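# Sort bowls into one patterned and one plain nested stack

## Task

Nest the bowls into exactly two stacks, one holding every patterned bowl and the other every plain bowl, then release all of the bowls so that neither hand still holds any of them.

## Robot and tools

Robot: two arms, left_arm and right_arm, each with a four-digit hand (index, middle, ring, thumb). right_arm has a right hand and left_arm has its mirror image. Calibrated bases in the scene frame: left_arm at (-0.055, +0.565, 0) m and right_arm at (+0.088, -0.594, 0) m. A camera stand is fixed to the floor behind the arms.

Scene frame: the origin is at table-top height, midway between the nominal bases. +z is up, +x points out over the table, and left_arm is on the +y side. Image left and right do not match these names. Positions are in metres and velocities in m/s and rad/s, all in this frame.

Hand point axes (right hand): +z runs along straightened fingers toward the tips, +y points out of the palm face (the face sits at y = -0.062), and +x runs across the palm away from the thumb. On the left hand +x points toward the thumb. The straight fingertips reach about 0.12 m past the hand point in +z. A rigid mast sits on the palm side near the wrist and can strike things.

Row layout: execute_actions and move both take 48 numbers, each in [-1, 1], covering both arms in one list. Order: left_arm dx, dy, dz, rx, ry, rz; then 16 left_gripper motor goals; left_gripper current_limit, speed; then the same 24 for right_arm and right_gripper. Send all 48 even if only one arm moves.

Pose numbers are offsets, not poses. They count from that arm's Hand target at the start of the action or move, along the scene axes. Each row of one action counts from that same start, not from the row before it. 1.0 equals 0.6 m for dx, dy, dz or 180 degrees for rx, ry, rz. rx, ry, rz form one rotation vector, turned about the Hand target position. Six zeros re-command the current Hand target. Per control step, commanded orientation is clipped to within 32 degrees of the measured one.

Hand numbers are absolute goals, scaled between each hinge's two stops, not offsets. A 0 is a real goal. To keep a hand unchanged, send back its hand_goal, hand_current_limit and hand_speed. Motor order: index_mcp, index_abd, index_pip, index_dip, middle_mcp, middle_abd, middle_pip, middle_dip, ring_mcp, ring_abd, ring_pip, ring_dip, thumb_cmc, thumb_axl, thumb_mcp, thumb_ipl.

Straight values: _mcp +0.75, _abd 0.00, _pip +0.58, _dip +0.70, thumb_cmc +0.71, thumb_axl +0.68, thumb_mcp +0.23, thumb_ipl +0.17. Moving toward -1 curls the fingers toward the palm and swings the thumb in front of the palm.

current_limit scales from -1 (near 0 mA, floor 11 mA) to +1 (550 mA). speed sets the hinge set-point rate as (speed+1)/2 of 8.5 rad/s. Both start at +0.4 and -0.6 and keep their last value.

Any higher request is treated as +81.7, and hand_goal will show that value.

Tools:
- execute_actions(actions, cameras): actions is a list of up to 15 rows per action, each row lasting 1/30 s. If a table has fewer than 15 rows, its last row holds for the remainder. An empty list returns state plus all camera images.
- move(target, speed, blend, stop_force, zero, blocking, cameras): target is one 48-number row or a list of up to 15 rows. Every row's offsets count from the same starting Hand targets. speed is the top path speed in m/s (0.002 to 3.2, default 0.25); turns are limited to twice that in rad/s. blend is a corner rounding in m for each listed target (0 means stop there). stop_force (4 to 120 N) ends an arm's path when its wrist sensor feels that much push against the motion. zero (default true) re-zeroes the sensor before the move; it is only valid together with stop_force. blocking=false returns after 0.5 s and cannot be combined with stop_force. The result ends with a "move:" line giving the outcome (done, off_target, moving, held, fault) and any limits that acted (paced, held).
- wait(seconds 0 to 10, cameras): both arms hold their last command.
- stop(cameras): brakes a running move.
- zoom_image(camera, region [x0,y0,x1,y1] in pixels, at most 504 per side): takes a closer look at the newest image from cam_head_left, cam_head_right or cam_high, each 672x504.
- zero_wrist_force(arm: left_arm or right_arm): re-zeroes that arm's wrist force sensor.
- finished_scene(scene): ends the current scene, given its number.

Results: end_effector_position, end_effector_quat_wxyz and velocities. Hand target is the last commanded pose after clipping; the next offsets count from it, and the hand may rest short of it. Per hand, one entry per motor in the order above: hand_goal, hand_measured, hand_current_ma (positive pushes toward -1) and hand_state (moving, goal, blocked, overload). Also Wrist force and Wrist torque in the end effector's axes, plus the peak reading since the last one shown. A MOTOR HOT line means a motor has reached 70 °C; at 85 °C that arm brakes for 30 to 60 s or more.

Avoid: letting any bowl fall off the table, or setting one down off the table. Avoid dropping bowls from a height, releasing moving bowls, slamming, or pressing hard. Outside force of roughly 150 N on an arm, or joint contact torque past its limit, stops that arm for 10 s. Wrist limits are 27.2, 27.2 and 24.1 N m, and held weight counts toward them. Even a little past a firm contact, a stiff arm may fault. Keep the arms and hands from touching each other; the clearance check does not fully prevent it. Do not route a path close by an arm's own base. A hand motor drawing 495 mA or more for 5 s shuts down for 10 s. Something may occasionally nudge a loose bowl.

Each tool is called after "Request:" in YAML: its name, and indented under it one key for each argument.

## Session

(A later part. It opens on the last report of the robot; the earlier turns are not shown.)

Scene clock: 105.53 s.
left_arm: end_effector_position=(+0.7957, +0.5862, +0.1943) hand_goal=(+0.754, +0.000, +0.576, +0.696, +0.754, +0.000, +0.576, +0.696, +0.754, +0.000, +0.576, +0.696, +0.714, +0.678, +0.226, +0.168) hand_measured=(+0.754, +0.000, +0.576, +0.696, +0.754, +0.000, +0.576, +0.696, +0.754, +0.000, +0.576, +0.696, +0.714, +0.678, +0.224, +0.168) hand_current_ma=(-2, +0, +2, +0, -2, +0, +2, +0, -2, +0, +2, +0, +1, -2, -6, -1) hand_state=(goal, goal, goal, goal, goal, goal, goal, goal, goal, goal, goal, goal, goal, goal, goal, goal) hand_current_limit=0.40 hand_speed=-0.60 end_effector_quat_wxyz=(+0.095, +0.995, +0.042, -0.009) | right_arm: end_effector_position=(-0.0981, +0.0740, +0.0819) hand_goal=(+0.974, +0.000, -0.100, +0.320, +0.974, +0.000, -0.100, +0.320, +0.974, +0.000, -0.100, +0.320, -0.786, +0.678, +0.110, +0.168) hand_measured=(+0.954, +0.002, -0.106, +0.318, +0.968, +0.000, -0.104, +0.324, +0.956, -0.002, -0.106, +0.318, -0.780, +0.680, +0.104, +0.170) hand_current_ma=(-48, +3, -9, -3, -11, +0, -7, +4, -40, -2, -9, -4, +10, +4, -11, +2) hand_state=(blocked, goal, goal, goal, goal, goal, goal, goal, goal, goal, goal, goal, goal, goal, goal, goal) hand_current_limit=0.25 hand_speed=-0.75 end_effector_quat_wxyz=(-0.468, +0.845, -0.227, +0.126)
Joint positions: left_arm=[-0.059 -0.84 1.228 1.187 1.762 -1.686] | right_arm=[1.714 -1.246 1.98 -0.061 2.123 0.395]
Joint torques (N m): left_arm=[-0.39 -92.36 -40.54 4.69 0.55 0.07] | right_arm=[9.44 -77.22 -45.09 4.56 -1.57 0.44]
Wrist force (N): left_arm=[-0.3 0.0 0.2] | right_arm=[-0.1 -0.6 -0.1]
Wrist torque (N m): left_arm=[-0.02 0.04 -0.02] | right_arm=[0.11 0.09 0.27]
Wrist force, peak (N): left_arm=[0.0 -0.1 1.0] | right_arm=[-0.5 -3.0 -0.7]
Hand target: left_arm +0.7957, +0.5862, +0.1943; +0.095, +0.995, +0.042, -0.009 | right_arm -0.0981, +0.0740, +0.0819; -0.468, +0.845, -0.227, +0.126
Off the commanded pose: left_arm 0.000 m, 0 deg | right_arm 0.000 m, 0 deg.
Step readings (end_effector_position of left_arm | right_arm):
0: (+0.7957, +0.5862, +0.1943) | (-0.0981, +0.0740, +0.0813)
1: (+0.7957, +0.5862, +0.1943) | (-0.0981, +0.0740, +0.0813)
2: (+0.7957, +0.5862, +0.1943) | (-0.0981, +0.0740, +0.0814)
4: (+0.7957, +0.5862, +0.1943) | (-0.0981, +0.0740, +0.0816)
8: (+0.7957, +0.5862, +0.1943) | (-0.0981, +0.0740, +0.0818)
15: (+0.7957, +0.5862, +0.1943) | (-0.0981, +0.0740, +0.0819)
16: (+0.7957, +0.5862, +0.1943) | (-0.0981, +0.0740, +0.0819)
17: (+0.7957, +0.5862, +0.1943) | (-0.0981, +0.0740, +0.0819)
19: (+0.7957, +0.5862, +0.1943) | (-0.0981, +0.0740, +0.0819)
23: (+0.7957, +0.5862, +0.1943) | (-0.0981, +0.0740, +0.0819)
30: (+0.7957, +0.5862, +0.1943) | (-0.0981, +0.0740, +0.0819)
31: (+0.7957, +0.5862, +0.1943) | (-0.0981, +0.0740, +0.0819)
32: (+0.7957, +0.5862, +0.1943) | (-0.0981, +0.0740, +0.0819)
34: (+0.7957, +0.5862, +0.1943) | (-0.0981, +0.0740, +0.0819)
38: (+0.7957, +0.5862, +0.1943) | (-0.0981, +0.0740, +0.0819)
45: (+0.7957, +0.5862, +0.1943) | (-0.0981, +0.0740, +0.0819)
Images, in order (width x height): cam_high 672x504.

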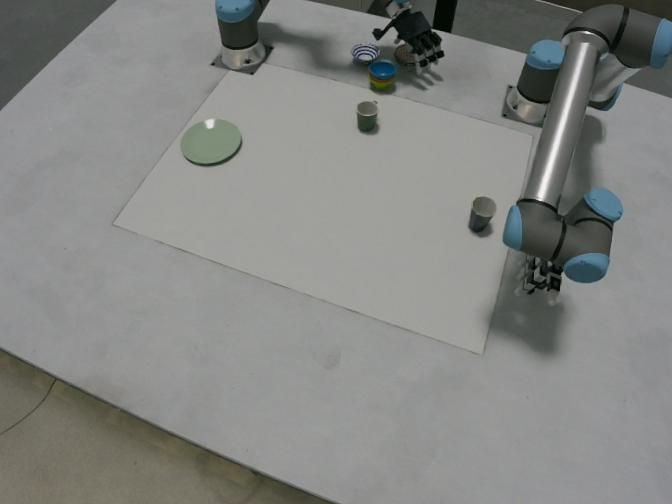

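Request:
move:
  target:
    - [0,0,0,0,0,0,0.754,0,0.576,0.696,0.754,0,0.576,0.696,0.754,0,0.576,0.696,0.714,0.678,0.226,0.168,0.4,-0.6,0,0,0.12,0,0,0,0.973,0,-0.1,0.319,0.973,0,-0.1,0.319,0.973,0,-0.1,0.319,-0.786,0.678,0.11,0.168,0.25,-0.75]
    - [0,0,0,0,0,0,0.754,0,0.576,0.696,0.754,0,0.576,0.696,0.754,0,0.576,0.696,0.714,0.678,0.226,0.168,0.4,-0.6,0.1145,-0.2567,0.12,0,0,-0.4167,0.973,0,-0.1,0.319,0.973,0,-0.1,0.319,0.973,0,-0.1,0.319,-0.786,0.678,0.11,0.168,0.25,-0.75]
  speed: [0.2,0.35]
  blend: [0.03,0]
  cameras: ["all"]

Request:
zoom_image:
  camera: "cam_high"
  region: [330, 0, 450, 90]

Scene clock: 109.67 s.
left_arm: end_effector_position=(+0.7957, +0.5862, +0.1943) hand_goal=(+0.754, +0.000, +0.576, +0.696, +0.754, +0.000, +0.576, +0.696, +0.754, +0.000, +0.576, +0.696, +0.714, +0.678, +0.226, +0.168) hand_measured=(+0.754, +0.000, +0.576, +0.696, +0.754, +0.000, +0.576, +0.696, +0.754, +0.000, +0.576, +0.696, +0.714, +0.678, +0.224, +0.168) hand_current_ma=(-2, +0, +2, +0, -2, +0, +2, +0, -2, +0, +2, +0, +1, -2, -6, -1) hand_state=(goal, goal, goal, goal, goal, goal, goal, goal, goal, goal, goal, goal, goal, goal, goal, goal) hand_current_limit=0.40 hand_speed=-0.60 end_effector_quat_wxyz=(+0.095, +0.995, +0.042, -0.009) | right_arm: end_effector_position=(-0.0294, -0.0801, +0.1539) hand_goal=(+0.974, +0.000, -0.100, +0.320, +0.974, +0.000, -0.100, +0.320, +0.974, +0.000, -0.100, +0.320, -0.786, +0.678, +0.110, +0.168) hand_measured=(+0.954, +0.002, -0.106, +0.318, +0.966, +0.000, -0.104, +0.324, +0.956, -0.002, -0.106, +0.318, -0.780, +0.680, +0.104, +0.170) hand_current_ma=(-47, +3, -8, -3, -13, +0, -6, +4, -39, -2, -8, -4, +9, +4, -10, +2) hand_state=(blocked, goal, goal, goal, goal, goal, goal, goal, goal, goal, goal, goal, goal, goal, goal, goal) hand_current_limit=0.25 hand_speed=-0.75 end_effector_quat_wxyz=(+0.294, -0.532, +0.694, -0.385)
Joint positions: left_arm=[-0.059 -0.84 1.228 1.187 1.762 -1.686] | right_arm=[1.765 -1.062 1.909 1.338 2.435 2.316]
Joint torques (N m): left_arm=[-0.22 -91.24 -41.2 5.02 0.89 0.07] | right_arm=[-6.97 -57.83 -34.31 9.45 -1.59 2.85]
Wrist force (N): left_arm=[0.1 0.0 0.7] | right_arm=[0.4 -0.6 -0.3]
Wrist torque (N m): left_arm=[-0.06 0.01 0.00] | right_arm=[0.20 0.02 0.15]
Wrist force, peak (N): left_arm=[-0.2 0.1 1.0] | right_arm=[-0.4 -2.0 -0.1]
Hand target: left_arm +0.7957, +0.5862, +0.1943; +0.095, +0.995, +0.042, -0.009 | right_arm -0.0294, -0.0801, +0.1539; +0.294, -0.532, +0.694, -0.385
Off the commanded pose: left_arm 0.000 m, 0 deg | right_arm 0.000 m, 0 deg.
move: done

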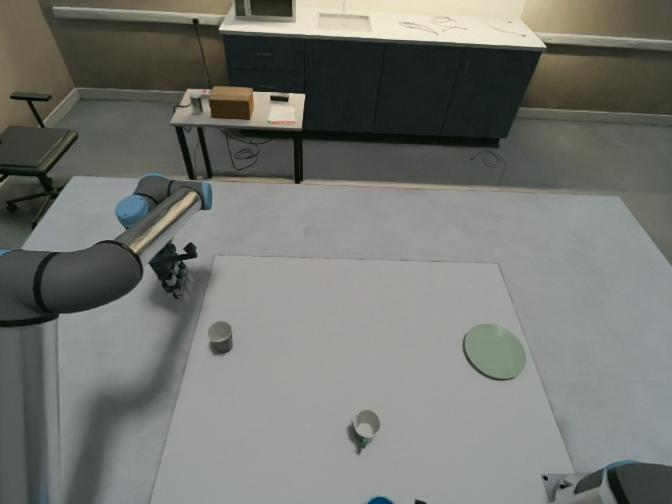

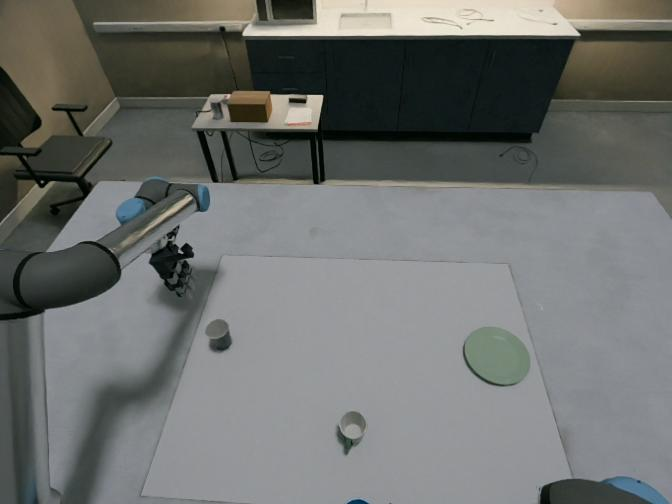

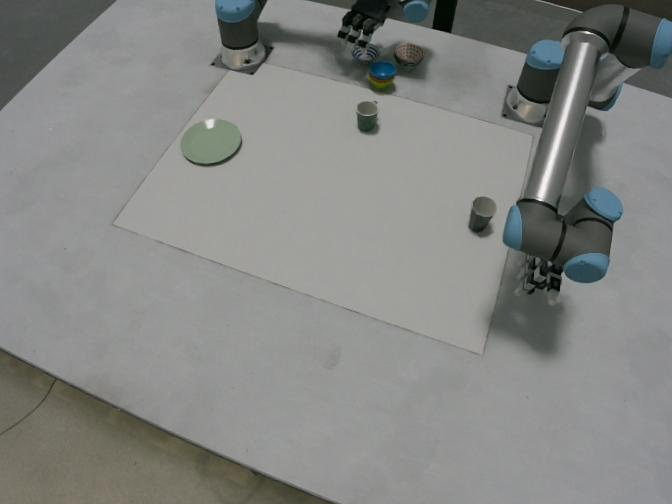

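Scaled by 4.200.

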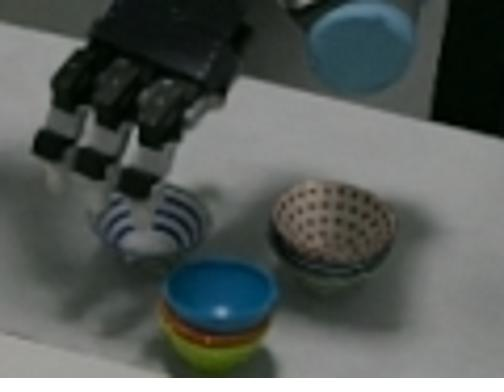

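Request:
move:
  target: [0,0,0,0,0,0,0.754,0,0.576,0.696,0.754,0,0.576,0.696,0.754,0,0.576,0.696,0.714,0.678,0.226,0.168,0.4,-0.6,0,0,-0.1732,0,0,0,0.973,0,-0.1,0.319,0.973,0,-0.1,0.319,0.973,0,-0.1,0.319,-0.786,0.678,0.11,0.168,0.25,-0.75]
  speed: 0.1
  stop_force: 8
  cameras: ["cam_high"]

Request:
zoom_image:
  camera: "cam_high"
  region: [330, 0, 450, 90]

Scene clock: 112.13 s.
left_arm: end_effector_position=(+0.7957, +0.5862, +0.1943) hand_goal=(+0.754, +0.000, +0.576, +0.696, +0.754, +0.000, +0.576, +0.696, +0.754, +0.000, +0.576, +0.696, +0.714, +0.678, +0.226, +0.168) hand_measured=(+0.754, +0.000, +0.576, +0.696, +0.754, +0.000, +0.576, +0.696, +0.754, +0.000, +0.576, +0.696, +0.714, +0.678, +0.224, +0.168) hand_current_ma=(-2, +0, +2, +0, -2, +0, +2, +0, -2, +0, +2, +0, +1, -2, -6, -1) hand_state=(goal, goal, goal, goal, goal, goal, goal, goal, goal, goal, goal, goal, goal, goal, goal, goal) hand_current_limit=0.40 hand_speed=-0.60 end_effector_quat_wxyz=(+0.095, +0.995, +0.042, -0.009) | right_arm: end_effector_position=(-0.0294, -0.0801, +0.0500) hand_goal=(+0.974, +0.000, -0.100, +0.320, +0.974, +0.000, -0.100, +0.320, +0.974, +0.000, -0.100, +0.320, -0.786, +0.678, +0.110, +0.168) hand_measured=(+0.954, +0.002, -0.106, +0.318, +0.966, +0.000, -0.104, +0.324, +0.956, -0.002, -0.106, +0.318, -0.780, +0.680, +0.104, +0.170) hand_current_ma=(-47, +3, -8, -3, -13, +0, -6, +4, -39, -2, -8, -4, +9, +4, -10, +2) hand_state=(blocked, goal, goal, goal, goal, goal, goal, goal, goal, goal, goal, goal, goal, goal, goal, goal) hand_current_limit=0.25 hand_speed=-0.75 end_effector_quat_wxyz=(+0.294, -0.532, +0.694, -0.385)
Joint positions: left_arm=[-0.059 -0.84 1.228 1.187 1.762 -1.686] | right_arm=[1.765 -0.918 1.926 1.177 2.435 2.317]
Joint torques (N m): left_arm=[2.17 -93.76 -40.68 4.53 0.8 0] | right_arm=[-3.97 -62.55 -31.74 1.14 2.28 -0.35]
Wrist force (N): left_arm=[-0.5 -0.4 0.2] | right_arm=[-0.1 -0.1 0.1]
Wrist torque (N m): left_arm=[-0.07 0.08 -0.03] | right_arm=[0.23 0.06 0.10]
Wrist force, peak (N): left_arm=[-0.2 -0.1 1.0] | right_arm=[0.3 -1.4 -0.7]
Hand target: left_arm +0.7957, +0.5862, +0.1943; +0.095, +0.995, +0.042, -0.009 | right_arm -0.0294, -0.0801, +0.0500; +0.294, -0.532, +0.694, -0.385
Off the commanded pose: left_arm 0.000 m, 0 deg | right_arm 0.000 m, 0 deg.
move: done
Images, in order (width x height): cam_high 672x504.

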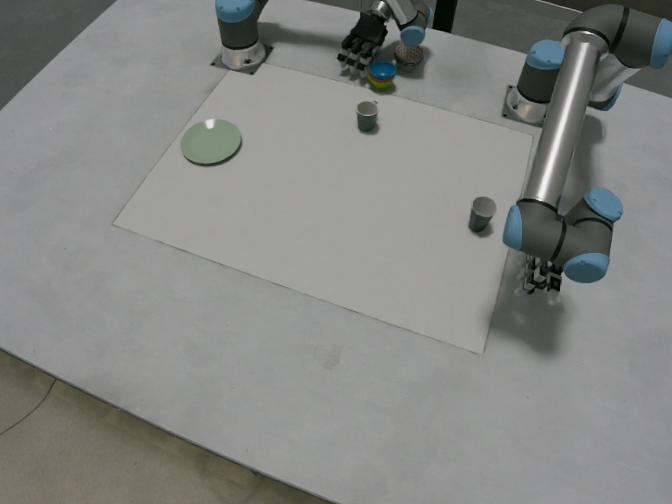

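Scaled by 4.200.

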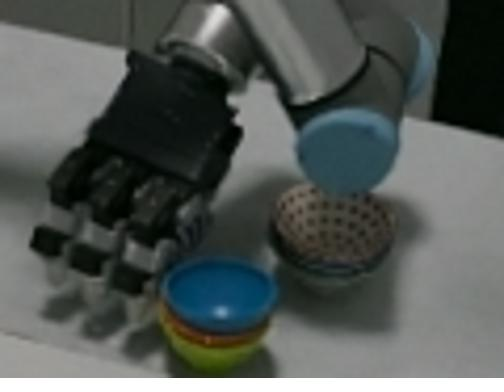

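Request:
execute_actions:
  actions:
    - [[0,0,0,0,0,0,0.754,0,0.576,0.696,0.754,0,0.576,0.696,0.754,0,0.576,0.696,0.714,0.678,0.226,0.168,0.4,-0.6,0,0,0,0,0,0,0.84,0,-0.45,0.2,0.973,0,-0.48,0.35,0.84,0,-0.45,0.2,-0.786,0.678,0.05,0.168,0.2,-0.75]]
    - [[0,0,0,0,0,0,0.754,0,0.576,0.696,0.754,0,0.576,0.696,0.754,0,0.576,0.696,0.714,0.678,0.226,0.168,0.4,-0.6,0,0,0,0,0,0,0.82,0,-0.66,0.18,0.973,0,-0.7,0.38,0.82,0,-0.66,0.18,-0.786,0.678,-0.17,0.168,0.2,-0.88]]
    - [[0,0,0,0,0,0,0.754,0,0.576,0.696,0.754,0,0.576,0.696,0.754,0,0.576,0.696,0.714,0.678,0.226,0.168,0.4,-0.6,0,0,0,0,0,0,0.82,0,-0.66,0.18,0.973,0,-0.7,0.38,0.82,0,-0.66,0.18,-0.786,0.678,-0.17,0.168,0.2,-0.88]]
  cameras: ["cam_high"]

Request:
zoom_image:
  camera: "cam_high"
  region: [330, 0, 450, 90]

Scene clock: 114.13 s.
left_arm: end_effector_position=(+0.7957, +0.5862, +0.1943) hand_goal=(+0.754, +0.000, +0.576, +0.696, +0.754, +0.000, +0.576, +0.696, +0.754, +0.000, +0.576, +0.696, +0.714, +0.678, +0.226, +0.168) hand_measured=(+0.754, +0.000, +0.576, +0.696, +0.754, +0.000, +0.576, +0.696, +0.754, +0.000, +0.576, +0.696, +0.714, +0.678, +0.224, +0.168) hand_current_ma=(-2, +0, +2, +0, -2, +0, +2, +0, -2, +0, +2, +0, +1, -2, -6, -1) hand_state=(goal, goal, goal, goal, goal, goal, goal, goal, goal, goal, goal, goal, goal, goal, goal, goal) hand_current_limit=0.40 hand_speed=-0.60 end_effector_quat_wxyz=(+0.095, +0.995, +0.042, -0.009) | right_arm: end_effector_position=(-0.0294, -0.0800, +0.0500) hand_goal=(+0.820, +0.000, -0.660, +0.180, +0.974, +0.000, -0.700, +0.380, +0.820, +0.000, -0.660, +0.180, -0.786, +0.678, -0.170, +0.168) hand_measured=(+0.816, +0.002, -0.654, +0.184, +0.978, +0.000, -0.668, +0.386, +0.850, -0.002, -0.570, +0.196, -0.738, +0.686, +0.008, +0.186) hand_current_ma=(-7, +3, +7, +4, +7, +0, +82, +10, +79, -2, +304, +32, +138, +16, +330, +53) hand_state=(goal, goal, goal, goal, goal, goal, blocked, goal, blocked, goal, blocked, goal, blocked, goal, blocked, goal) hand_current_limit=0.20 hand_speed=-0.88 end_effector_quat_wxyz=(+0.294, -0.532, +0.694, -0.385)
Joint positions: left_arm=[-0.059 -0.84 1.228 1.187 1.762 -1.686] | right_arm=[1.765 -0.918 1.926 1.177 2.435 2.317]
Joint torques (N m): left_arm=[-0.26 -93.92 -40.04 4.73 0.67 -0.21] | right_arm=[-5.11 -65.42 -29.69 1.63 2.46 -0.42]
Wrist force (N): left_arm=[-0.6 -0.1 0.6] | right_arm=[0.3 1.4 1.0]
Wrist torque (N m): left_arm=[-0.06 0.10 -0.05] | right_arm=[0.30 -0.03 0.18]
Wrist force, peak (N): left_arm=[-0.4 0.2 0.9] | right_arm=[0.1 1.5 1.0]
Hand target: left_arm +0.7957, +0.5862, +0.1943; +0.095, +0.995, +0.042, -0.009 | right_arm -0.0294, -0.0801, +0.0500; +0.294, -0.532, +0.694, -0.385
Off the commanded pose: left_arm 0.000 m, 0 deg | right_arm 0.000 m, 0 deg.
Step readings (end_effector_position of left_arm | right_arm):
0: (+0.7957, +0.5862, +0.1943) | (-0.0294, -0.0801, +0.0500)
1: (+0.7957, +0.5862, +0.1943) | (-0.0294, -0.0801, +0.0500)
2: (+0.7957, +0.5862, +0.1943) | (-0.0294, -0.0801, +0.0500)
4: (+0.7957, +0.5862, +0.1943) | (-0.0294, -0.0801, +0.0500)
8: (+0.7957, +0.5862, +0.1943) | (-0.0294, -0.0800, +0.0500)
15: (+0.7957, +0.5862, +0.1943) | (-0.0294, -0.0800, +0.0500)
16: (+0.7957, +0.5862, +0.1943) | (-0.0294, -0.0800, +0.0500)
17: (+0.7957, +0.5862, +0.1943) | (-0.0294, -0.0800, +0.0500)
19: (+0.7957, +0.5862, +0.1943) | (-0.0294, -0.0800, +0.0500)
23: (+0.7957, +0.5862, +0.1943) | (-0.0294, -0.0800, +0.0500)
30: (+0.7957, +0.5862, +0.1943) | (-0.0294, -0.0800, +0.0500)
31: (+0.7957, +0.5862, +0.1943) | (-0.0294, -0.0800, +0.0500)
32: (+0.7957, +0.5862, +0.1943) | (-0.0294, -0.0800, +0.0500)
34: (+0.7957, +0.5862, +0.1943) | (-0.0294, -0.0800, +0.0500)
38: (+0.7957, +0.5862, +0.1943) | (-0.0294, -0.0800, +0.0500)
45: (+0.7957, +0.5862, +0.1943) | (-0.0294, -0.0800, +0.0500)
Images, in order (width x height): cam_high 672x504.

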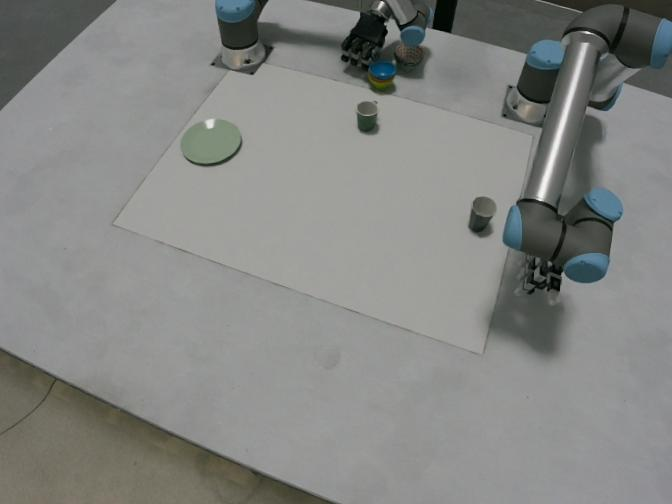

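Scaled by 4.200.

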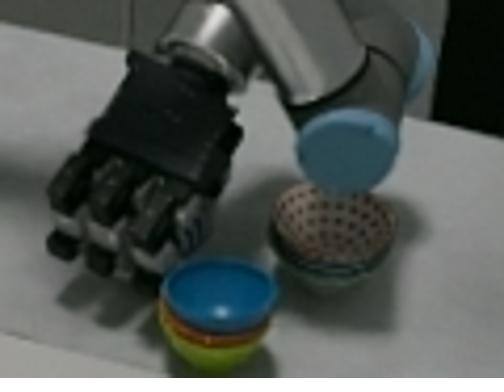

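Request:
execute_actions:
  actions:
    - [[0,0,0,0,0,0,0.754,0,0.576,0.696,0.754,0,0.576,0.696,0.754,0,0.576,0.696,0.714,0.678,0.226,0.168,0.4,-0.6,0,0,0,0,0,0,0.9,0,-0.45,0.18,0.973,0,-0.48,0.35,0.9,0,-0.45,0.18,-0.786,0.678,0.06,0.168,0.25,-0.87]]
    - [[0,0,0,0,0,0,0.754,0,0.576,0.696,0.754,0,0.576,0.696,0.754,0,0.576,0.696,0.714,0.678,0.226,0.168,0.4,-0.6,0,0,0,0,0,0,0.973,0,-0.1,0.319,0.973,0,-0.1,0.319,0.973,0,-0.1,0.319,-0.786,0.678,0.11,0.168,0.25,-0.75]]
    - [[0,0,0,0,0,0,0.754,0,0.576,0.696,0.754,0,0.576,0.696,0.754,0,0.576,0.696,0.714,0.678,0.226,0.168,0.4,-0.6,0,0,0,0,0,0,0.973,0,-0.1,0.319,0.973,0,-0.1,0.319,0.973,0,-0.1,0.319,-0.786,0.678,0.11,0.168,0.25,-0.75]]
  cameras: ["cam_high"]

Scene clock: 116.80 s.
left_arm: end_effector_position=(+0.7957, +0.5862, +0.1943) hand_goal=(+0.754, +0.000, +0.576, +0.696, +0.754, +0.000, +0.576, +0.696, +0.754, +0.000, +0.576, +0.696, +0.714, +0.678, +0.226, +0.168) hand_measured=(+0.754, +0.000, +0.576, +0.696, +0.754, +0.000, +0.576, +0.696, +0.754, +0.000, +0.576, +0.696, +0.714, +0.678, +0.224, +0.168) hand_current_ma=(-2, +0, +2, +0, -2, +0, +2, +0, -2, +0, +2, +0, +1, -2, -6, -1) hand_state=(goal, goal, goal, goal, goal, goal, goal, goal, goal, goal, goal, goal, goal, goal, goal, goal) hand_current_limit=0.40 hand_speed=-0.60 end_effector_quat_wxyz=(+0.095, +0.995, +0.042, -0.009) | right_arm: end_effector_position=(-0.0294, -0.0800, +0.0500) hand_goal=(+0.974, +0.000, -0.100, +0.320, +0.974, +0.000, -0.100, +0.320, +0.974, +0.000, -0.100, +0.320, -0.786, +0.678, +0.110, +0.168) hand_measured=(+0.954, +0.002, -0.106, +0.318, +0.968, +0.000, -0.104, +0.324, +0.956, -0.002, -0.106, +0.318, -0.778, +0.680, +0.104, +0.170) hand_current_ma=(-47, +3, -9, -3, -11, +0, -7, +4, -40, -2, -9, -4, +11, +4, -11, +2) hand_state=(blocked, goal, goal, goal, goal, goal, goal, goal, goal, goal, goal, goal, goal, goal, goal, goal) hand_current_limit=0.25 hand_speed=-0.75 end_effector_quat_wxyz=(+0.294, -0.532, +0.694, -0.385)
Joint positions: left_arm=[-0.059 -0.84 1.228 1.187 1.762 -1.686] | right_arm=[1.765 -0.918 1.926 1.177 2.435 2.317]
Joint torques (N m): left_arm=[-0.76 -91.27 -40.1 4.66 0.79 -0.1] | right_arm=[-4.67 -69.96 -26.53 2.35 2.38 -0.31]
Wrist force (N): left_arm=[0.0 0.2 0.0] | right_arm=[-0.5 -0.3 0.2]
Wrist torque (N m): left_arm=[0.02 0.00 -0.01] | right_arm=[0.20 0.10 0.06]
Wrist force, peak (N): left_arm=[-0.9 0.4 0.6] | right_arm=[0.0 1.4 1.2]
Hand target: left_arm +0.7957, +0.5862, +0.1943; +0.095, +0.995, +0.042, -0.009 | right_arm -0.0294, -0.0801, +0.0500; +0.294, -0.532, +0.694, -0.385
Off the commanded pose: left_arm 0.000 m, 0 deg | right_arm 0.000 m, 0 deg.
Step readings (end_effector_position of left_arm | right_arm):
0: (+0.7957, +0.5862, +0.1943) | (-0.0294, -0.0800, +0.0500)
1: (+0.7957, +0.5862, +0.1943) | (-0.0294, -0.0800, +0.0500)
2: (+0.7957, +0.5862, +0.1943) | (-0.0294, -0.0800, +0.0500)
4: (+0.7957, +0.5862, +0.1943) | (-0.0294, -0.0800, +0.0500)
8: (+0.7957, +0.5862, +0.1943) | (-0.0294, -0.0800, +0.0500)
15: (+0.7957, +0.5862, +0.1943) | (-0.0294, -0.0800, +0.0500)
16: (+0.7957, +0.5862, +0.1943) | (-0.0294, -0.0800, +0.0500)
17: (+0.7957, +0.5862, +0.1943) | (-0.0294, -0.0800, +0.0500)
19: (+0.7957, +0.5862, +0.1943) | (-0.0294, -0.0800, +0.0500)
23: (+0.7957, +0.5862, +0.1943) | (-0.0294, -0.0800, +0.0500)
30: (+0.7957, +0.5862, +0.1943) | (-0.0294, -0.0800, +0.0500)
31: (+0.7957, +0.5862, +0.1943) | (-0.0294, -0.0800, +0.0500)
32: (+0.7957, +0.5862, +0.1943) | (-0.0294, -0.0800, +0.0500)
34: (+0.7957, +0.5862, +0.1943) | (-0.0294, -0.0800, +0.0500)
38: (+0.7957, +0.5862, +0.1943) | (-0.0294, -0.0800, +0.0500)
45: (+0.7957, +0.5862, +0.1943) | (-0.0294, -0.0800, +0.0500)
Images, in order (width x height): cam_high 672x504.

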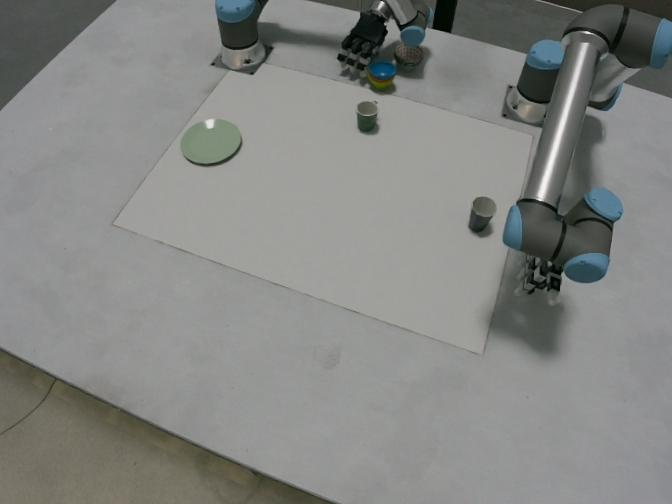

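Request:
move:
  target: [0,0,0,0,0,0,0.754,0,0.576,0.696,0.754,0,0.576,0.696,0.754,0,0.576,0.696,0.714,0.678,0.226,0.168,0.4,-0.6,-0.0045,-0.0167,0,0,0,0,0.973,0,-0.1,0.319,0.973,0,-0.1,0.319,0.973,0,-0.1,0.319,-0.786,0.678,0.11,0.168,0.25,-0.75]
  speed: 0.1
  cameras: []

Request:
execute_actions:
  actions:
    - [[0,0,0,0,0,0,0.754,0,0.576,0.696,0.754,0,0.576,0.696,0.754,0,0.576,0.696,0.714,0.678,0.226,0.168,0.4,-0.6,0,0,0,0,0,0,0.84,0,-0.45,0.2,0.973,0,-0.48,0.35,0.84,0,-0.45,0.2,-0.786,0.678,0.05,0.168,0.2,-0.75]]
    - [[0,0,0,0,0,0,0.754,0,0.576,0.696,0.754,0,0.576,0.696,0.754,0,0.576,0.696,0.714,0.678,0.226,0.168,0.4,-0.6,0,0,0,0,0,0,0.82,0,-0.66,0.18,0.973,0,-0.7,0.38,0.82,0,-0.66,0.18,-0.786,0.678,-0.17,0.168,0.2,-0.88]]
    - [[0,0,0,0,0,0,0.754,0,0.576,0.696,0.754,0,0.576,0.696,0.754,0,0.576,0.696,0.714,0.678,0.226,0.168,0.4,-0.6,0,0,0,0,0,0,0.82,0,-0.66,0.18,0.973,0,-0.7,0.38,0.82,0,-0.66,0.18,-0.786,0.678,-0.17,0.168,0.2,-0.88]]
  cameras: []

Scene clock: 118.00 s.
left_arm: end_effector_position=(+0.7957, +0.5862, +0.1943) hand_goal=(+0.754, +0.000, +0.576, +0.696, +0.754, +0.000, +0.576, +0.696, +0.754, +0.000, +0.576, +0.696, +0.714, +0.678, +0.226, +0.168) hand_measured=(+0.754, +0.000, +0.576, +0.696, +0.754, +0.000, +0.576, +0.696, +0.754, +0.000, +0.576, +0.696, +0.714, +0.678, +0.224, +0.168) hand_current_ma=(-2, +0, +2, +0, -2, +0, +2, +0, -2, +0, +2, +0, +1, -2, -6, -1) hand_state=(goal, goal, goal, goal, goal, goal, goal, goal, goal, goal, goal, goal, goal, goal, goal, goal) hand_current_limit=0.40 hand_speed=-0.60 end_effector_quat_wxyz=(+0.095, +0.995, +0.042, -0.009) | right_arm: end_effector_position=(-0.0320, -0.0899, +0.0500) hand_goal=(+0.974, +0.000, -0.100, +0.320, +0.974, +0.000, -0.100, +0.320, +0.974, +0.000, -0.100, +0.320, -0.786, +0.678, +0.110, +0.168) hand_measured=(+0.954, +0.002, -0.106, +0.318, +0.968, +0.000, -0.104, +0.324, +0.956, -0.002, -0.106, +0.318, -0.780, +0.680, +0.104, +0.170) hand_current_ma=(-47, +3, -9, -3, -11, +0, -7, +4, -40, -2, -9, -4, +11, +4, -11, +2) hand_state=(blocked, goal, goal, goal, goal, goal, goal, goal, goal, goal, goal, goal, goal, goal, goal, goal) hand_current_limit=0.25 hand_speed=-0.75 end_effector_quat_wxyz=(+0.294, -0.532, +0.694, -0.385)
Joint positions: left_arm=[-0.059 -0.84 1.228 1.187 1.762 -1.686] | right_arm=[1.773 -0.924 1.943 1.174 2.431 2.327]
Joint torques (N m): left_arm=[0.03 -92.4 -40.94 4.55 0.92 -0.03] | right_arm=[11.04 -88.63 -6.4 1.13 -1.46 2.66]
Wrist force (N): left_arm=[-0.2 0.0 0.5] | right_arm=[-0.1 -0.1 0.2]
Wrist torque (N m): left_arm=[-0.03 0.05 -0.03] | right_arm=[0.23 0.05 0.11]
Wrist force, peak (N): left_arm=[-0.3 0.2 0.8] | right_arm=[0.1 -0.4 0.3]
Hand target: left_arm +0.7957, +0.5862, +0.1943; +0.095, +0.995, +0.042, -0.009 | right_arm -0.0321, -0.0901, +0.0500; +0.294, -0.532, +0.694, -0.385
Off the commanded pose: left_arm 0.000 m, 0 deg | right_arm 0.000 m, 0 deg.
move: done
No camera images: "cameras" was empty.

Scene clock: 119.70 s.
left_arm: end_effector_position=(+0.7957, +0.5862, +0.1943) hand_goal=(+0.754, +0.000, +0.576, +0.696, +0.754, +0.000, +0.576, +0.696, +0.754, +0.000, +0.576, +0.696, +0.714, +0.678, +0.226, +0.168) hand_measured=(+0.754, +0.000, +0.576, +0.696, +0.754, +0.000, +0.576, +0.696, +0.754, +0.000, +0.576, +0.696, +0.714, +0.678, +0.224, +0.168) hand_current_ma=(-2, +0, +2, +0, -2, +0, +2, +0, -2, +0, +2, +0, +1, -2, -6, -1) hand_state=(goal, goal, goal, goal, goal, goal, goal, goal, goal, goal, goal, goal, goal, goal, goal, goal) hand_current_limit=0.40 hand_speed=-0.60 end_effector_quat_wxyz=(+0.095, +0.995, +0.042, -0.009) | right_arm: end_effector_position=(-0.0321, -0.0901, +0.0500) hand_goal=(+0.820, +0.000, -0.660, +0.180, +0.974, +0.000, -0.700, +0.380, +0.820, +0.000, -0.660, +0.180, -0.786, +0.678, -0.170, +0.168) hand_measured=(+0.834, +0.002, -0.604, +0.188, +0.992, +0.000, -0.654, +0.388, +0.836, -0.002, -0.596, +0.190, -0.758, +0.682, +0.008, +0.192) hand_current_ma=(+29, +3, +164, +13, +42, +0, +126, +15, +32, -2, +195, +20, +66, +5, +330, +82) hand_state=(goal, goal, blocked, goal, goal, goal, blocked, goal, goal, goal, blocked, goal, blocked, goal, blocked, blocked) hand_current_limit=0.20 hand_speed=-0.88 end_effector_quat_wxyz=(+0.294, -0.532, +0.694, -0.385)
Joint positions: left_arm=[-0.059 -0.84 1.228 1.187 1.762 -1.686] | right_arm=[1.773 -0.924 1.943 1.174 2.43 2.327]
Joint torques (N m): left_arm=[0.64 -92.98 -40.67 4.58 0.81 -0.19] | right_arm=[9.98 -89.52 -8.21 2.06 -0.94 2.54]
Wrist force (N): left_arm=[-0.3 -0.2 0.5] | right_arm=[0.0 1.3 0.9]
Wrist torque (N m): left_arm=[-0.07 0.05 -0.02] | right_arm=[0.27 0.02 0.15]
Wrist force, peak (N): left_arm=[-0.7 -0.2 0.5] | right_arm=[-0.1 1.5 1.3]
Hand target: left_arm +0.7957, +0.5862, +0.1943; +0.095, +0.995, +0.042, -0.009 | right_arm -0.0321, -0.0901, +0.0500; +0.294, -0.532, +0.694, -0.385
Off the commanded pose: left_arm 0.000 m, 0 deg | right_arm 0.000 m, 0 deg.
Step readings (end_effector_position of left_arm | right_arm):
0: (+0.7957, +0.5862, +0.1943) | (-0.0320, -0.0899, +0.0500)
1: (+0.7957, +0.5862, +0.1943) | (-0.0320, -0.0899, +0.0500)
2: (+0.7957, +0.5862, +0.1943) | (-0.0320, -0.0899, +0.0500)
4: (+0.7957, +0.5862, +0.1943) | (-0.0320, -0.0900, +0.0500)
8: (+0.7957, +0.5862, +0.1943) | (-0.0321, -0.0900, +0.0500)
15: (+0.7957, +0.5862, +0.1943) | (-0.0321, -0.0901, +0.0500)
16: (+0.7957, +0.5862, +0.1943) | (-0.0321, -0.0901, +0.0500)
17: (+0.7957, +0.5862, +0.1943) | (-0.0321, -0.0901, +0.0500)
19: (+0.7957, +0.5862, +0.1943) | (-0.0321, -0.0901, +0.0500)
23: (+0.7957, +0.5862, +0.1943) | (-0.0321, -0.0901, +0.0500)
30: (+0.7957, +0.5862, +0.1943) | (-0.0321, -0.0901, +0.0500)
31: (+0.7957, +0.5862, +0.1943) | (-0.0321, -0.0901, +0.0500)
32: (+0.7957, +0.5862, +0.1943) | (-0.0321, -0.0901, +0.0500)
34: (+0.7957, +0.5862, +0.1943) | (-0.0321, -0.0901, +0.0500)
38: (+0.7957, +0.5862, +0.1943) | (-0.0321, -0.0901, +0.0500)
45: (+0.7957, +0.5862, +0.1943) | (-0.0321, -0.0901, +0.0500)
No camera images: "cameras" was empty.

Request:
move:
  target:
    - [0,0,0,0,0,0,0.754,0,0.576,0.696,0.754,0,0.576,0.696,0.754,0,0.576,0.696,0.714,0.678,0.226,0.168,0.4,-0.6,0,0,0.2,0,0,0,0.82,0,-0.66,0.18,0.973,0,-0.7,0.38,0.82,0,-0.66,0.18,-0.786,0.678,-0.17,0.168,0.2,-0.88]
    - [0,0,0,0,0,0,0.754,0,0.576,0.696,0.754,0,0.576,0.696,0.754,0,0.576,0.696,0.714,0.678,0.226,0.168,0.4,-0.6,-0.1093,0.2735,0.2,0,0,0.4167,0.82,0,-0.66,0.18,0.973,0,-0.7,0.38,0.82,0,-0.66,0.18,-0.786,0.678,-0.17,0.168,0.2,-0.88]
    - [0,0,0,0,0,0,0.754,0,0.576,0.696,0.754,0,0.576,0.696,0.754,0,0.576,0.696,0.714,0.678,0.226,0.168,0.4,-0.6,-0.1093,0.2735,0.1083,0,0,0.4167,0.82,0,-0.66,0.18,0.973,0,-0.7,0.38,0.82,0,-0.66,0.18,-0.786,0.678,-0.17,0.168,0.2,-0.88]
  speed: [0.12, 0.3, 0.1]
  blend: [0.01, 0.01, 0]
  cameras: ["cam_high"]

Request:
zoom_image:
  camera: "cam_high"
  region: [310, 20, 450, 125]

Scene clock: 124.47 s.
left_arm: end_effector_position=(+0.7957, +0.5862, +0.1943) hand_goal=(+0.754, +0.000, +0.576, +0.696, +0.754, +0.000, +0.576, +0.696, +0.754, +0.000, +0.576, +0.696, +0.714, +0.678, +0.226, +0.168) hand_measured=(+0.754, +0.000, +0.576, +0.696, +0.754, +0.000, +0.576, +0.696, +0.754, +0.000, +0.576, +0.696, +0.714, +0.678, +0.224, +0.168) hand_current_ma=(-2, +0, +2, +0, -2, +0, +2, +0, -2, +0, +2, +0, +1, -2, -6, -1) hand_state=(goal, goal, goal, goal, goal, goal, goal, goal, goal, goal, goal, goal, goal, goal, goal, goal) hand_current_limit=0.40 hand_speed=-0.60 end_effector_quat_wxyz=(+0.095, +0.995, +0.042, -0.009) | right_arm: end_effector_position=(-0.0976, +0.0740, +0.1151) hand_goal=(+0.820, +0.000, -0.660, +0.180, +0.974, +0.000, -0.700, +0.380, +0.820, +0.000, -0.660, +0.180, -0.786, +0.678, -0.170, +0.168) hand_measured=(+0.834, +0.002, -0.606, +0.188, +0.994, +0.000, -0.656, +0.390, +0.836, -0.002, -0.598, +0.192, -0.758, +0.682, +0.008, +0.192) hand_current_ma=(+32, +3, +157, +13, +44, +0, +118, +15, +34, -2, +185, +21, +69, +5, +330, +82) hand_state=(goal, goal, blocked, goal, goal, goal, blocked, goal, goal, goal, blocked, goal, blocked, goal, blocked, blocked) hand_current_limit=0.20 hand_speed=-0.88 end_effector_quat_wxyz=(-0.468, +0.845, -0.227, +0.126)
Joint positions: left_arm=[-0.059 -0.84 1.228 1.187 1.762 -1.686] | right_arm=[1.713 -1.285 1.959 -0.001 2.123 0.394]
Joint torques (N m): left_arm=[1.84 -92.24 -39.83 4.43 0.74 -0.03] | right_arm=[-7.17 -53.13 -22.46 -1.01 -1.9 -1.48]
Wrist force (N): left_arm=[-0.4 -0.3 0.4] | right_arm=[-0.2 0.7 0.7]
Wrist torque (N m): left_arm=[-0.07 0.07 -0.03] | right_arm=[0.18 0.09 0.26]
Wrist force, peak (N): left_arm=[-0.9 0.1 0.5] | right_arm=[0.1 2.0 1.5]
Hand target: left_arm +0.7957, +0.5862, +0.1943; +0.095, +0.995, +0.042, -0.009 | right_arm -0.0976, +0.0740, +0.1150; -0.468, +0.845, -0.227, +0.126
Off the commanded pose: left_arm 0.000 m, 0 deg | right_arm 0.000 m, 0 deg.
move: done
Images, in order (width x height): cam_high 672x504.

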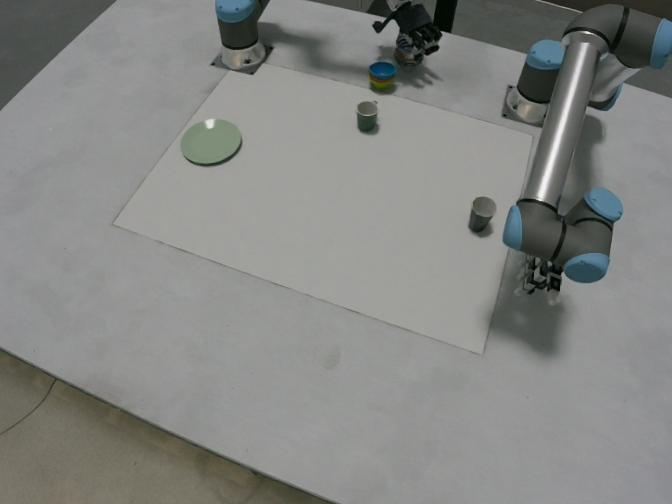

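Scaled by 3.600.

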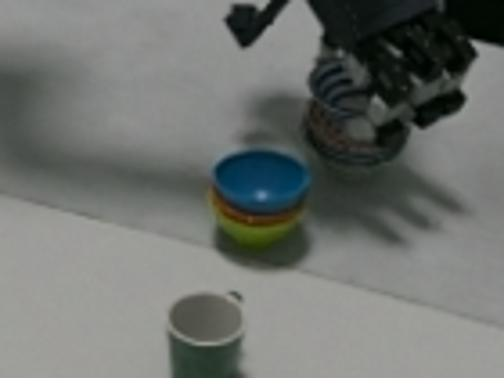

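Request:
move:
  target: [0,0,0,0,0,0,0.754,0,0.576,0.696,0.754,0,0.576,0.696,0.754,0,0.576,0.696,0.714,0.678,0.226,0.168,0.4,-0.6,0,0,-0.065,0,0,0,0.82,0,-0.66,0.18,0.973,0,-0.7,0.38,0.82,0,-0.66,0.18,-0.786,0.678,-0.17,0.168,0.2,-0.88]
  speed: 0.03
  stop_force: 4
  cameras: ["cam_high"]

Request:
zoom_image:
  camera: "cam_high"
  region: [310, 20, 450, 125]

Scene clock: 126.83 s.
left_arm: end_effector_position=(+0.7957, +0.5862, +0.1943) hand_goal=(+0.754, +0.000, +0.576, +0.696, +0.754, +0.000, +0.576, +0.696, +0.754, +0.000, +0.576, +0.696, +0.714, +0.678, +0.226, +0.168) hand_measured=(+0.754, +0.000, +0.576, +0.696, +0.754, +0.000, +0.576, +0.696, +0.754, +0.000, +0.576, +0.696, +0.714, +0.678, +0.224, +0.168) hand_current_ma=(-2, +0, +2, +0, -2, +0, +2, +0, -2, +0, +2, +0, +1, -2, -6, -1) hand_state=(goal, goal, goal, goal, goal, goal, goal, goal, goal, goal, goal, goal, goal, goal, goal, goal) hand_current_limit=0.40 hand_speed=-0.60 end_effector_quat_wxyz=(+0.095, +0.995, +0.042, -0.009) | right_arm: end_effector_position=(-0.0976, +0.0740, +0.0909) hand_goal=(+0.820, +0.000, -0.660, +0.180, +0.974, +0.000, -0.700, +0.380, +0.820, +0.000, -0.660, +0.180, -0.786, +0.678, -0.170, +0.168) hand_measured=(+0.842, +0.002, -0.630, +0.186, +0.998, +0.000, -0.676, +0.386, +0.842, -0.002, -0.616, +0.190, -0.756, +0.682, +0.008, +0.196) hand_current_ma=(+54, +3, +72, +8, +59, +0, +54, +9, +53, -2, +120, +16, +73, +6, +330, +93) hand_state=(blocked, goal, blocked, goal, blocked, goal, blocked, goal, blocked, goal, blocked, goal, blocked, goal, blocked, blocked) hand_current_limit=0.20 hand_speed=-0.88 end_effector_quat_wxyz=(-0.468, +0.845, -0.227, +0.126)
Joint positions: left_arm=[-0.059 -0.84 1.228 1.187 1.762 -1.686] | right_arm=[1.713 -1.257 1.975 -0.045 2.123 0.394]
Joint torques (N m): left_arm=[-0.09 -91.86 -40.32 4.54 1.11 -0.18] | right_arm=[-0.31 -76.16 -46.1 4.3 -1.68 0.13]
Wrist force (N): left_arm=[-0.6 0.3 0.5] | right_arm=[0.0 1.1 0.3]
Wrist torque (N m): left_arm=[-0.01 0.09 -0.06] | right_arm=[0.16 0.08 0.29]
Wrist force, peak (N): left_arm=[-0.3 0.8 0.8] | right_arm=[0.0 -5.6 -1.8]
Hand target: left_arm +0.7957, +0.5862, +0.1943; +0.095, +0.995, +0.042, -0.009 | right_arm -0.0976, +0.0740, +0.0909; -0.468, +0.845, -0.227, +0.126 (not the last commanded pose)
Off the commanded pose: left_arm 0.000 m, 0 deg | right_arm 0.015 m, 0 deg.
move: contact (right_arm)
Images, in order (width x height): cam_high 672x504.

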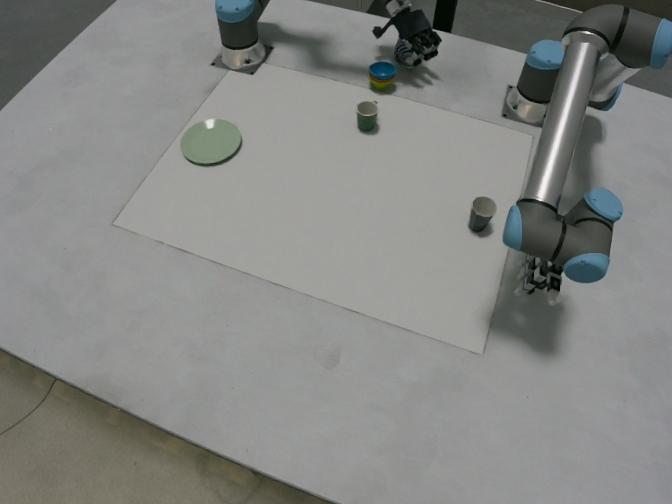

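Scaled by 3.600.

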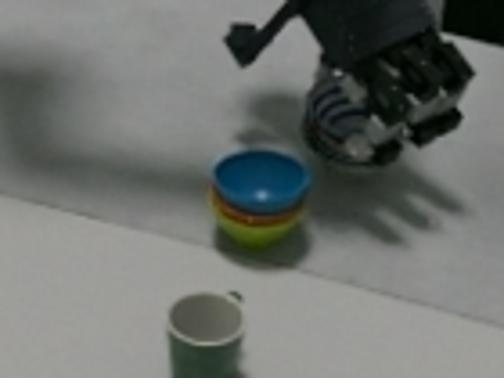

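Request:
execute_actions:
  actions:
    - [[0,0,0,0,0,0,0.754,0,0.576,0.696,0.754,0,0.576,0.696,0.754,0,0.576,0.696,0.714,0.678,0.226,0.168,0.4,-0.6,0,0,0,0,0,0,0.9,0,-0.45,0.18,0.973,0,-0.48,0.35,0.9,0,-0.45,0.18,-0.786,0.678,0.06,0.168,0.25,-0.87]]
    - [[0,0,0,0,0,0,0.754,0,0.576,0.696,0.754,0,0.576,0.696,0.754,0,0.576,0.696,0.714,0.678,0.226,0.168,0.4,-0.6,0,0,0,0,0,0,0.973,0,-0.1,0.319,0.973,0,-0.1,0.319,0.973,0,-0.1,0.319,-0.786,0.678,0.11,0.168,0.25,-0.75]]
    - [[0,0,0,0,0,0,0.754,0,0.576,0.696,0.754,0,0.576,0.696,0.754,0,0.576,0.696,0.714,0.678,0.226,0.168,0.4,-0.6,0,0,0,0,0,0,0.973,0,-0.1,0.319,0.973,0,-0.1,0.319,0.973,0,-0.1,0.319,-0.786,0.678,0.11,0.168,0.25,-0.75]]
  cameras: []

Request:
move:
  target: [0,0,0,0,0,0,0.754,0,0.576,0.696,0.754,0,0.576,0.696,0.754,0,0.576,0.696,0.714,0.678,0.226,0.168,0.4,-0.6,0,0,0.25,0,0,0,0.973,0,-0.1,0.319,0.973,0,-0.1,0.319,0.973,0,-0.1,0.319,-0.786,0.678,0.11,0.168,0.25,-0.75]
  speed: 0.2
  cameras: ["cam_high"]

Request:
zoom_image:
  camera: "cam_high"
  region: [310, 20, 450, 125]

Scene clock: 128.87 s.
left_arm: end_effector_position=(+0.7957, +0.5862, +0.1943) hand_goal=(+0.754, +0.000, +0.576, +0.696, +0.754, +0.000, +0.576, +0.696, +0.754, +0.000, +0.576, +0.696, +0.714, +0.678, +0.226, +0.168) hand_measured=(+0.754, +0.000, +0.576, +0.696, +0.754, +0.000, +0.576, +0.696, +0.754, +0.000, +0.576, +0.696, +0.714, +0.678, +0.224, +0.168) hand_current_ma=(-2, +0, +2, +0, -2, +0, +2, +0, -2, +0, +2, +0, +1, -2, -6, -1) hand_state=(goal, goal, goal, goal, goal, goal, goal, goal, goal, goal, goal, goal, goal, goal, goal, goal) hand_current_limit=0.40 hand_speed=-0.60 end_effector_quat_wxyz=(+0.095, +0.995, +0.042, -0.009) | right_arm: end_effector_position=(-0.0976, +0.0740, +0.0910) hand_goal=(+0.974, +0.000, -0.100, +0.320, +0.974, +0.000, -0.100, +0.320, +0.974, +0.000, -0.100, +0.320, -0.786, +0.678, +0.110, +0.168) hand_measured=(+0.954, +0.002, -0.106, +0.318, +0.968, +0.000, -0.104, +0.324, +0.956, -0.002, -0.106, +0.318, -0.780, +0.680, +0.104, +0.170) hand_current_ma=(-48, +3, -9, -3, -11, +0, -7, +4, -40, -2, -9, -4, +10, +4, -11, +2) hand_state=(blocked, goal, goal, goal, goal, goal, goal, goal, goal, goal, goal, goal, goal, goal, goal, goal) hand_current_limit=0.25 hand_speed=-0.75 end_effector_quat_wxyz=(-0.468, +0.845, -0.227, +0.126)
Joint positions: left_arm=[-0.059 -0.84 1.228 1.187 1.762 -1.686] | right_arm=[1.713 -1.257 1.975 -0.045 2.123 0.394]
Joint torques (N m): left_arm=[0.94 -92.45 -40.9 4.46 0.82 -0.02] | right_arm=[5.53 -62.62 -32.03 2.73 -1.89 -1.43]
Wrist force (N): left_arm=[-0.3 0.2 0.3] | right_arm=[-0.3 -0.7 0.1]
Wrist torque (N m): left_arm=[0.01 0.05 -0.04] | right_arm=[0.11 0.11 0.24]
Wrist force, peak (N): left_arm=[-0.7 0.6 0.6] | right_arm=[-0.6 -2.0 -1.7]
Hand target: left_arm +0.7957, +0.5862, +0.1943; +0.095, +0.995, +0.042, -0.009 | right_arm -0.0976, +0.0740, +0.0909; -0.468, +0.845, -0.227, +0.126
Off the commanded pose: left_arm 0.000 m, 0 deg | right_arm 0.000 m, 0 deg.
Step readings (end_effector_position of left_arm | right_arm):
0: (+0.7957, +0.5862, +0.1943) | (-0.0976, +0.0740, +0.0909)
1: (+0.7957, +0.5862, +0.1943) | (-0.0976, +0.0740, +0.0909)
2: (+0.7957, +0.5862, +0.1943) | (-0.0976, +0.0740, +0.0909)
4: (+0.7957, +0.5862, +0.1943) | (-0.0976, +0.0740, +0.0909)
8: (+0.7957, +0.5862, +0.1943) | (-0.0976, +0.0741, +0.0910)
15: (+0.7957, +0.5862, +0.1943) | (-0.0976, +0.0741, +0.0910)
16: (+0.7957, +0.5862, +0.1943) | (-0.0976, +0.0741, +0.0910)
17: (+0.7957, +0.5862, +0.1943) | (-0.0976, +0.0741, +0.0910)
19: (+0.7957, +0.5862, +0.1943) | (-0.0976, +0.0741, +0.0910)
23: (+0.7957, +0.5862, +0.1943) | (-0.0976, +0.0741, +0.0910)
30: (+0.7957, +0.5862, +0.1943) | (-0.0976, +0.0741, +0.0910)
31: (+0.7957, +0.5862, +0.1943) | (-0.0976, +0.0741, +0.0910)
32: (+0.7957, +0.5862, +0.1943) | (-0.0976, +0.0741, +0.0910)
34: (+0.7957, +0.5862, +0.1943) | (-0.0976, +0.0741, +0.0910)
38: (+0.7957, +0.5862, +0.1943) | (-0.0976, +0.0740, +0.0910)
45: (+0.7957, +0.5862, +0.1943) | (-0.0976, +0.0740, +0.0910)
No camera images: "cameras" was empty.

Scene clock: 130.30 s.
left_arm: end_effector_position=(+0.7957, +0.5862, +0.1943) hand_goal=(+0.754, +0.000, +0.576, +0.696, +0.754, +0.000, +0.576, +0.696, +0.754, +0.000, +0.576, +0.696, +0.714, +0.678, +0.226, +0.168) hand_measured=(+0.754, +0.000, +0.576, +0.696, +0.754, +0.000, +0.576, +0.696, +0.754, +0.000, +0.576, +0.696, +0.714, +0.678, +0.224, +0.168) hand_current_ma=(-2, +0, +2, +0, -2, +0, +2, +0, -2, +0, +2, +0, +1, -2, -6, -1) hand_state=(goal, goal, goal, goal, goal, goal, goal, goal, goal, goal, goal, goal, goal, goal, goal, goal) hand_current_limit=0.40 hand_speed=-0.60 end_effector_quat_wxyz=(+0.095, +0.995, +0.042, -0.009) | right_arm: end_effector_position=(-0.0977, +0.0740, +0.2408) hand_goal=(+0.974, +0.000, -0.100, +0.320, +0.974, +0.000, -0.100, +0.320, +0.974, +0.000, -0.100, +0.320, -0.786, +0.678, +0.110, +0.168) hand_measured=(+0.954, +0.002, -0.106, +0.318, +0.966, +0.000, -0.104, +0.324, +0.956, -0.002, -0.106, +0.318, -0.780, +0.680, +0.104, +0.170) hand_current_ma=(-47, +3, -9, -3, -13, +0, -7, +4, -40, -2, -8, -4, +10, +4, -10, +2) hand_state=(blocked, goal, goal, goal, goal, goal, goal, goal, goal, goal, goal, goal, goal, goal, goal, goal) hand_current_limit=0.25 hand_speed=-0.75 end_effector_quat_wxyz=(-0.468, +0.845, -0.227, +0.126)
Joint positions: left_arm=[-0.059 -0.84 1.228 1.187 1.762 -1.686] | right_arm=[1.713 -1.4 1.847 0.225 2.123 0.394]
Joint torques (N m): left_arm=[1.19 -91.25 -39.97 4.4 0.79 -0.01] | right_arm=[-2.12 -69.42 -51.32 4.93 1.23 1.77]
Wrist force (N): left_arm=[-0.4 -0.1 0.4] | right_arm=[0.1 0.0 -0.5]
Wrist torque (N m): left_arm=[-0.05 0.07 -0.03] | right_arm=[0.23 0.06 0.29]
Wrist force, peak (N): left_arm=[-0.7 0.3 0.5] | right_arm=[0.0 -1.3 -0.9]
Hand target: left_arm +0.7957, +0.5862, +0.1943; +0.095, +0.995, +0.042, -0.009 | right_arm -0.0976, +0.0740, +0.2409; -0.468, +0.845, -0.227, +0.126
Off the commanded pose: left_arm 0.000 m, 0 deg | right_arm 0.000 m, 0 deg.
move: done
Images, in order (width x height): cam_high 672x504.

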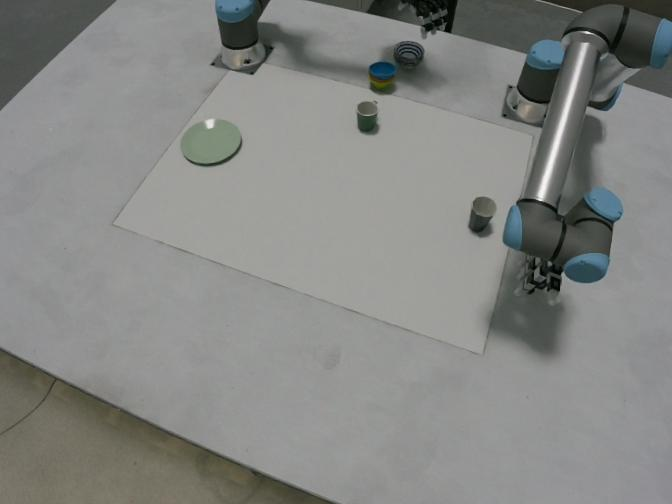

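Scaled by 3.600.

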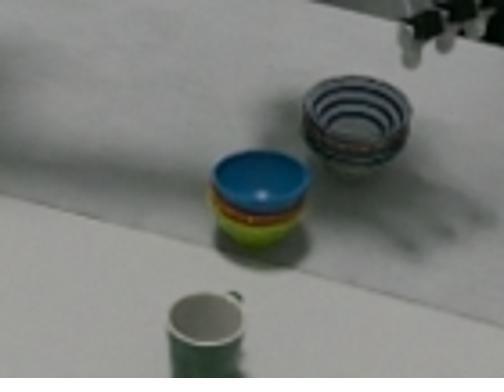

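All bowls are nested. Finish the practice scene.

Request:
finished_scene:
  scene: 1

The scene is finished: the task was done.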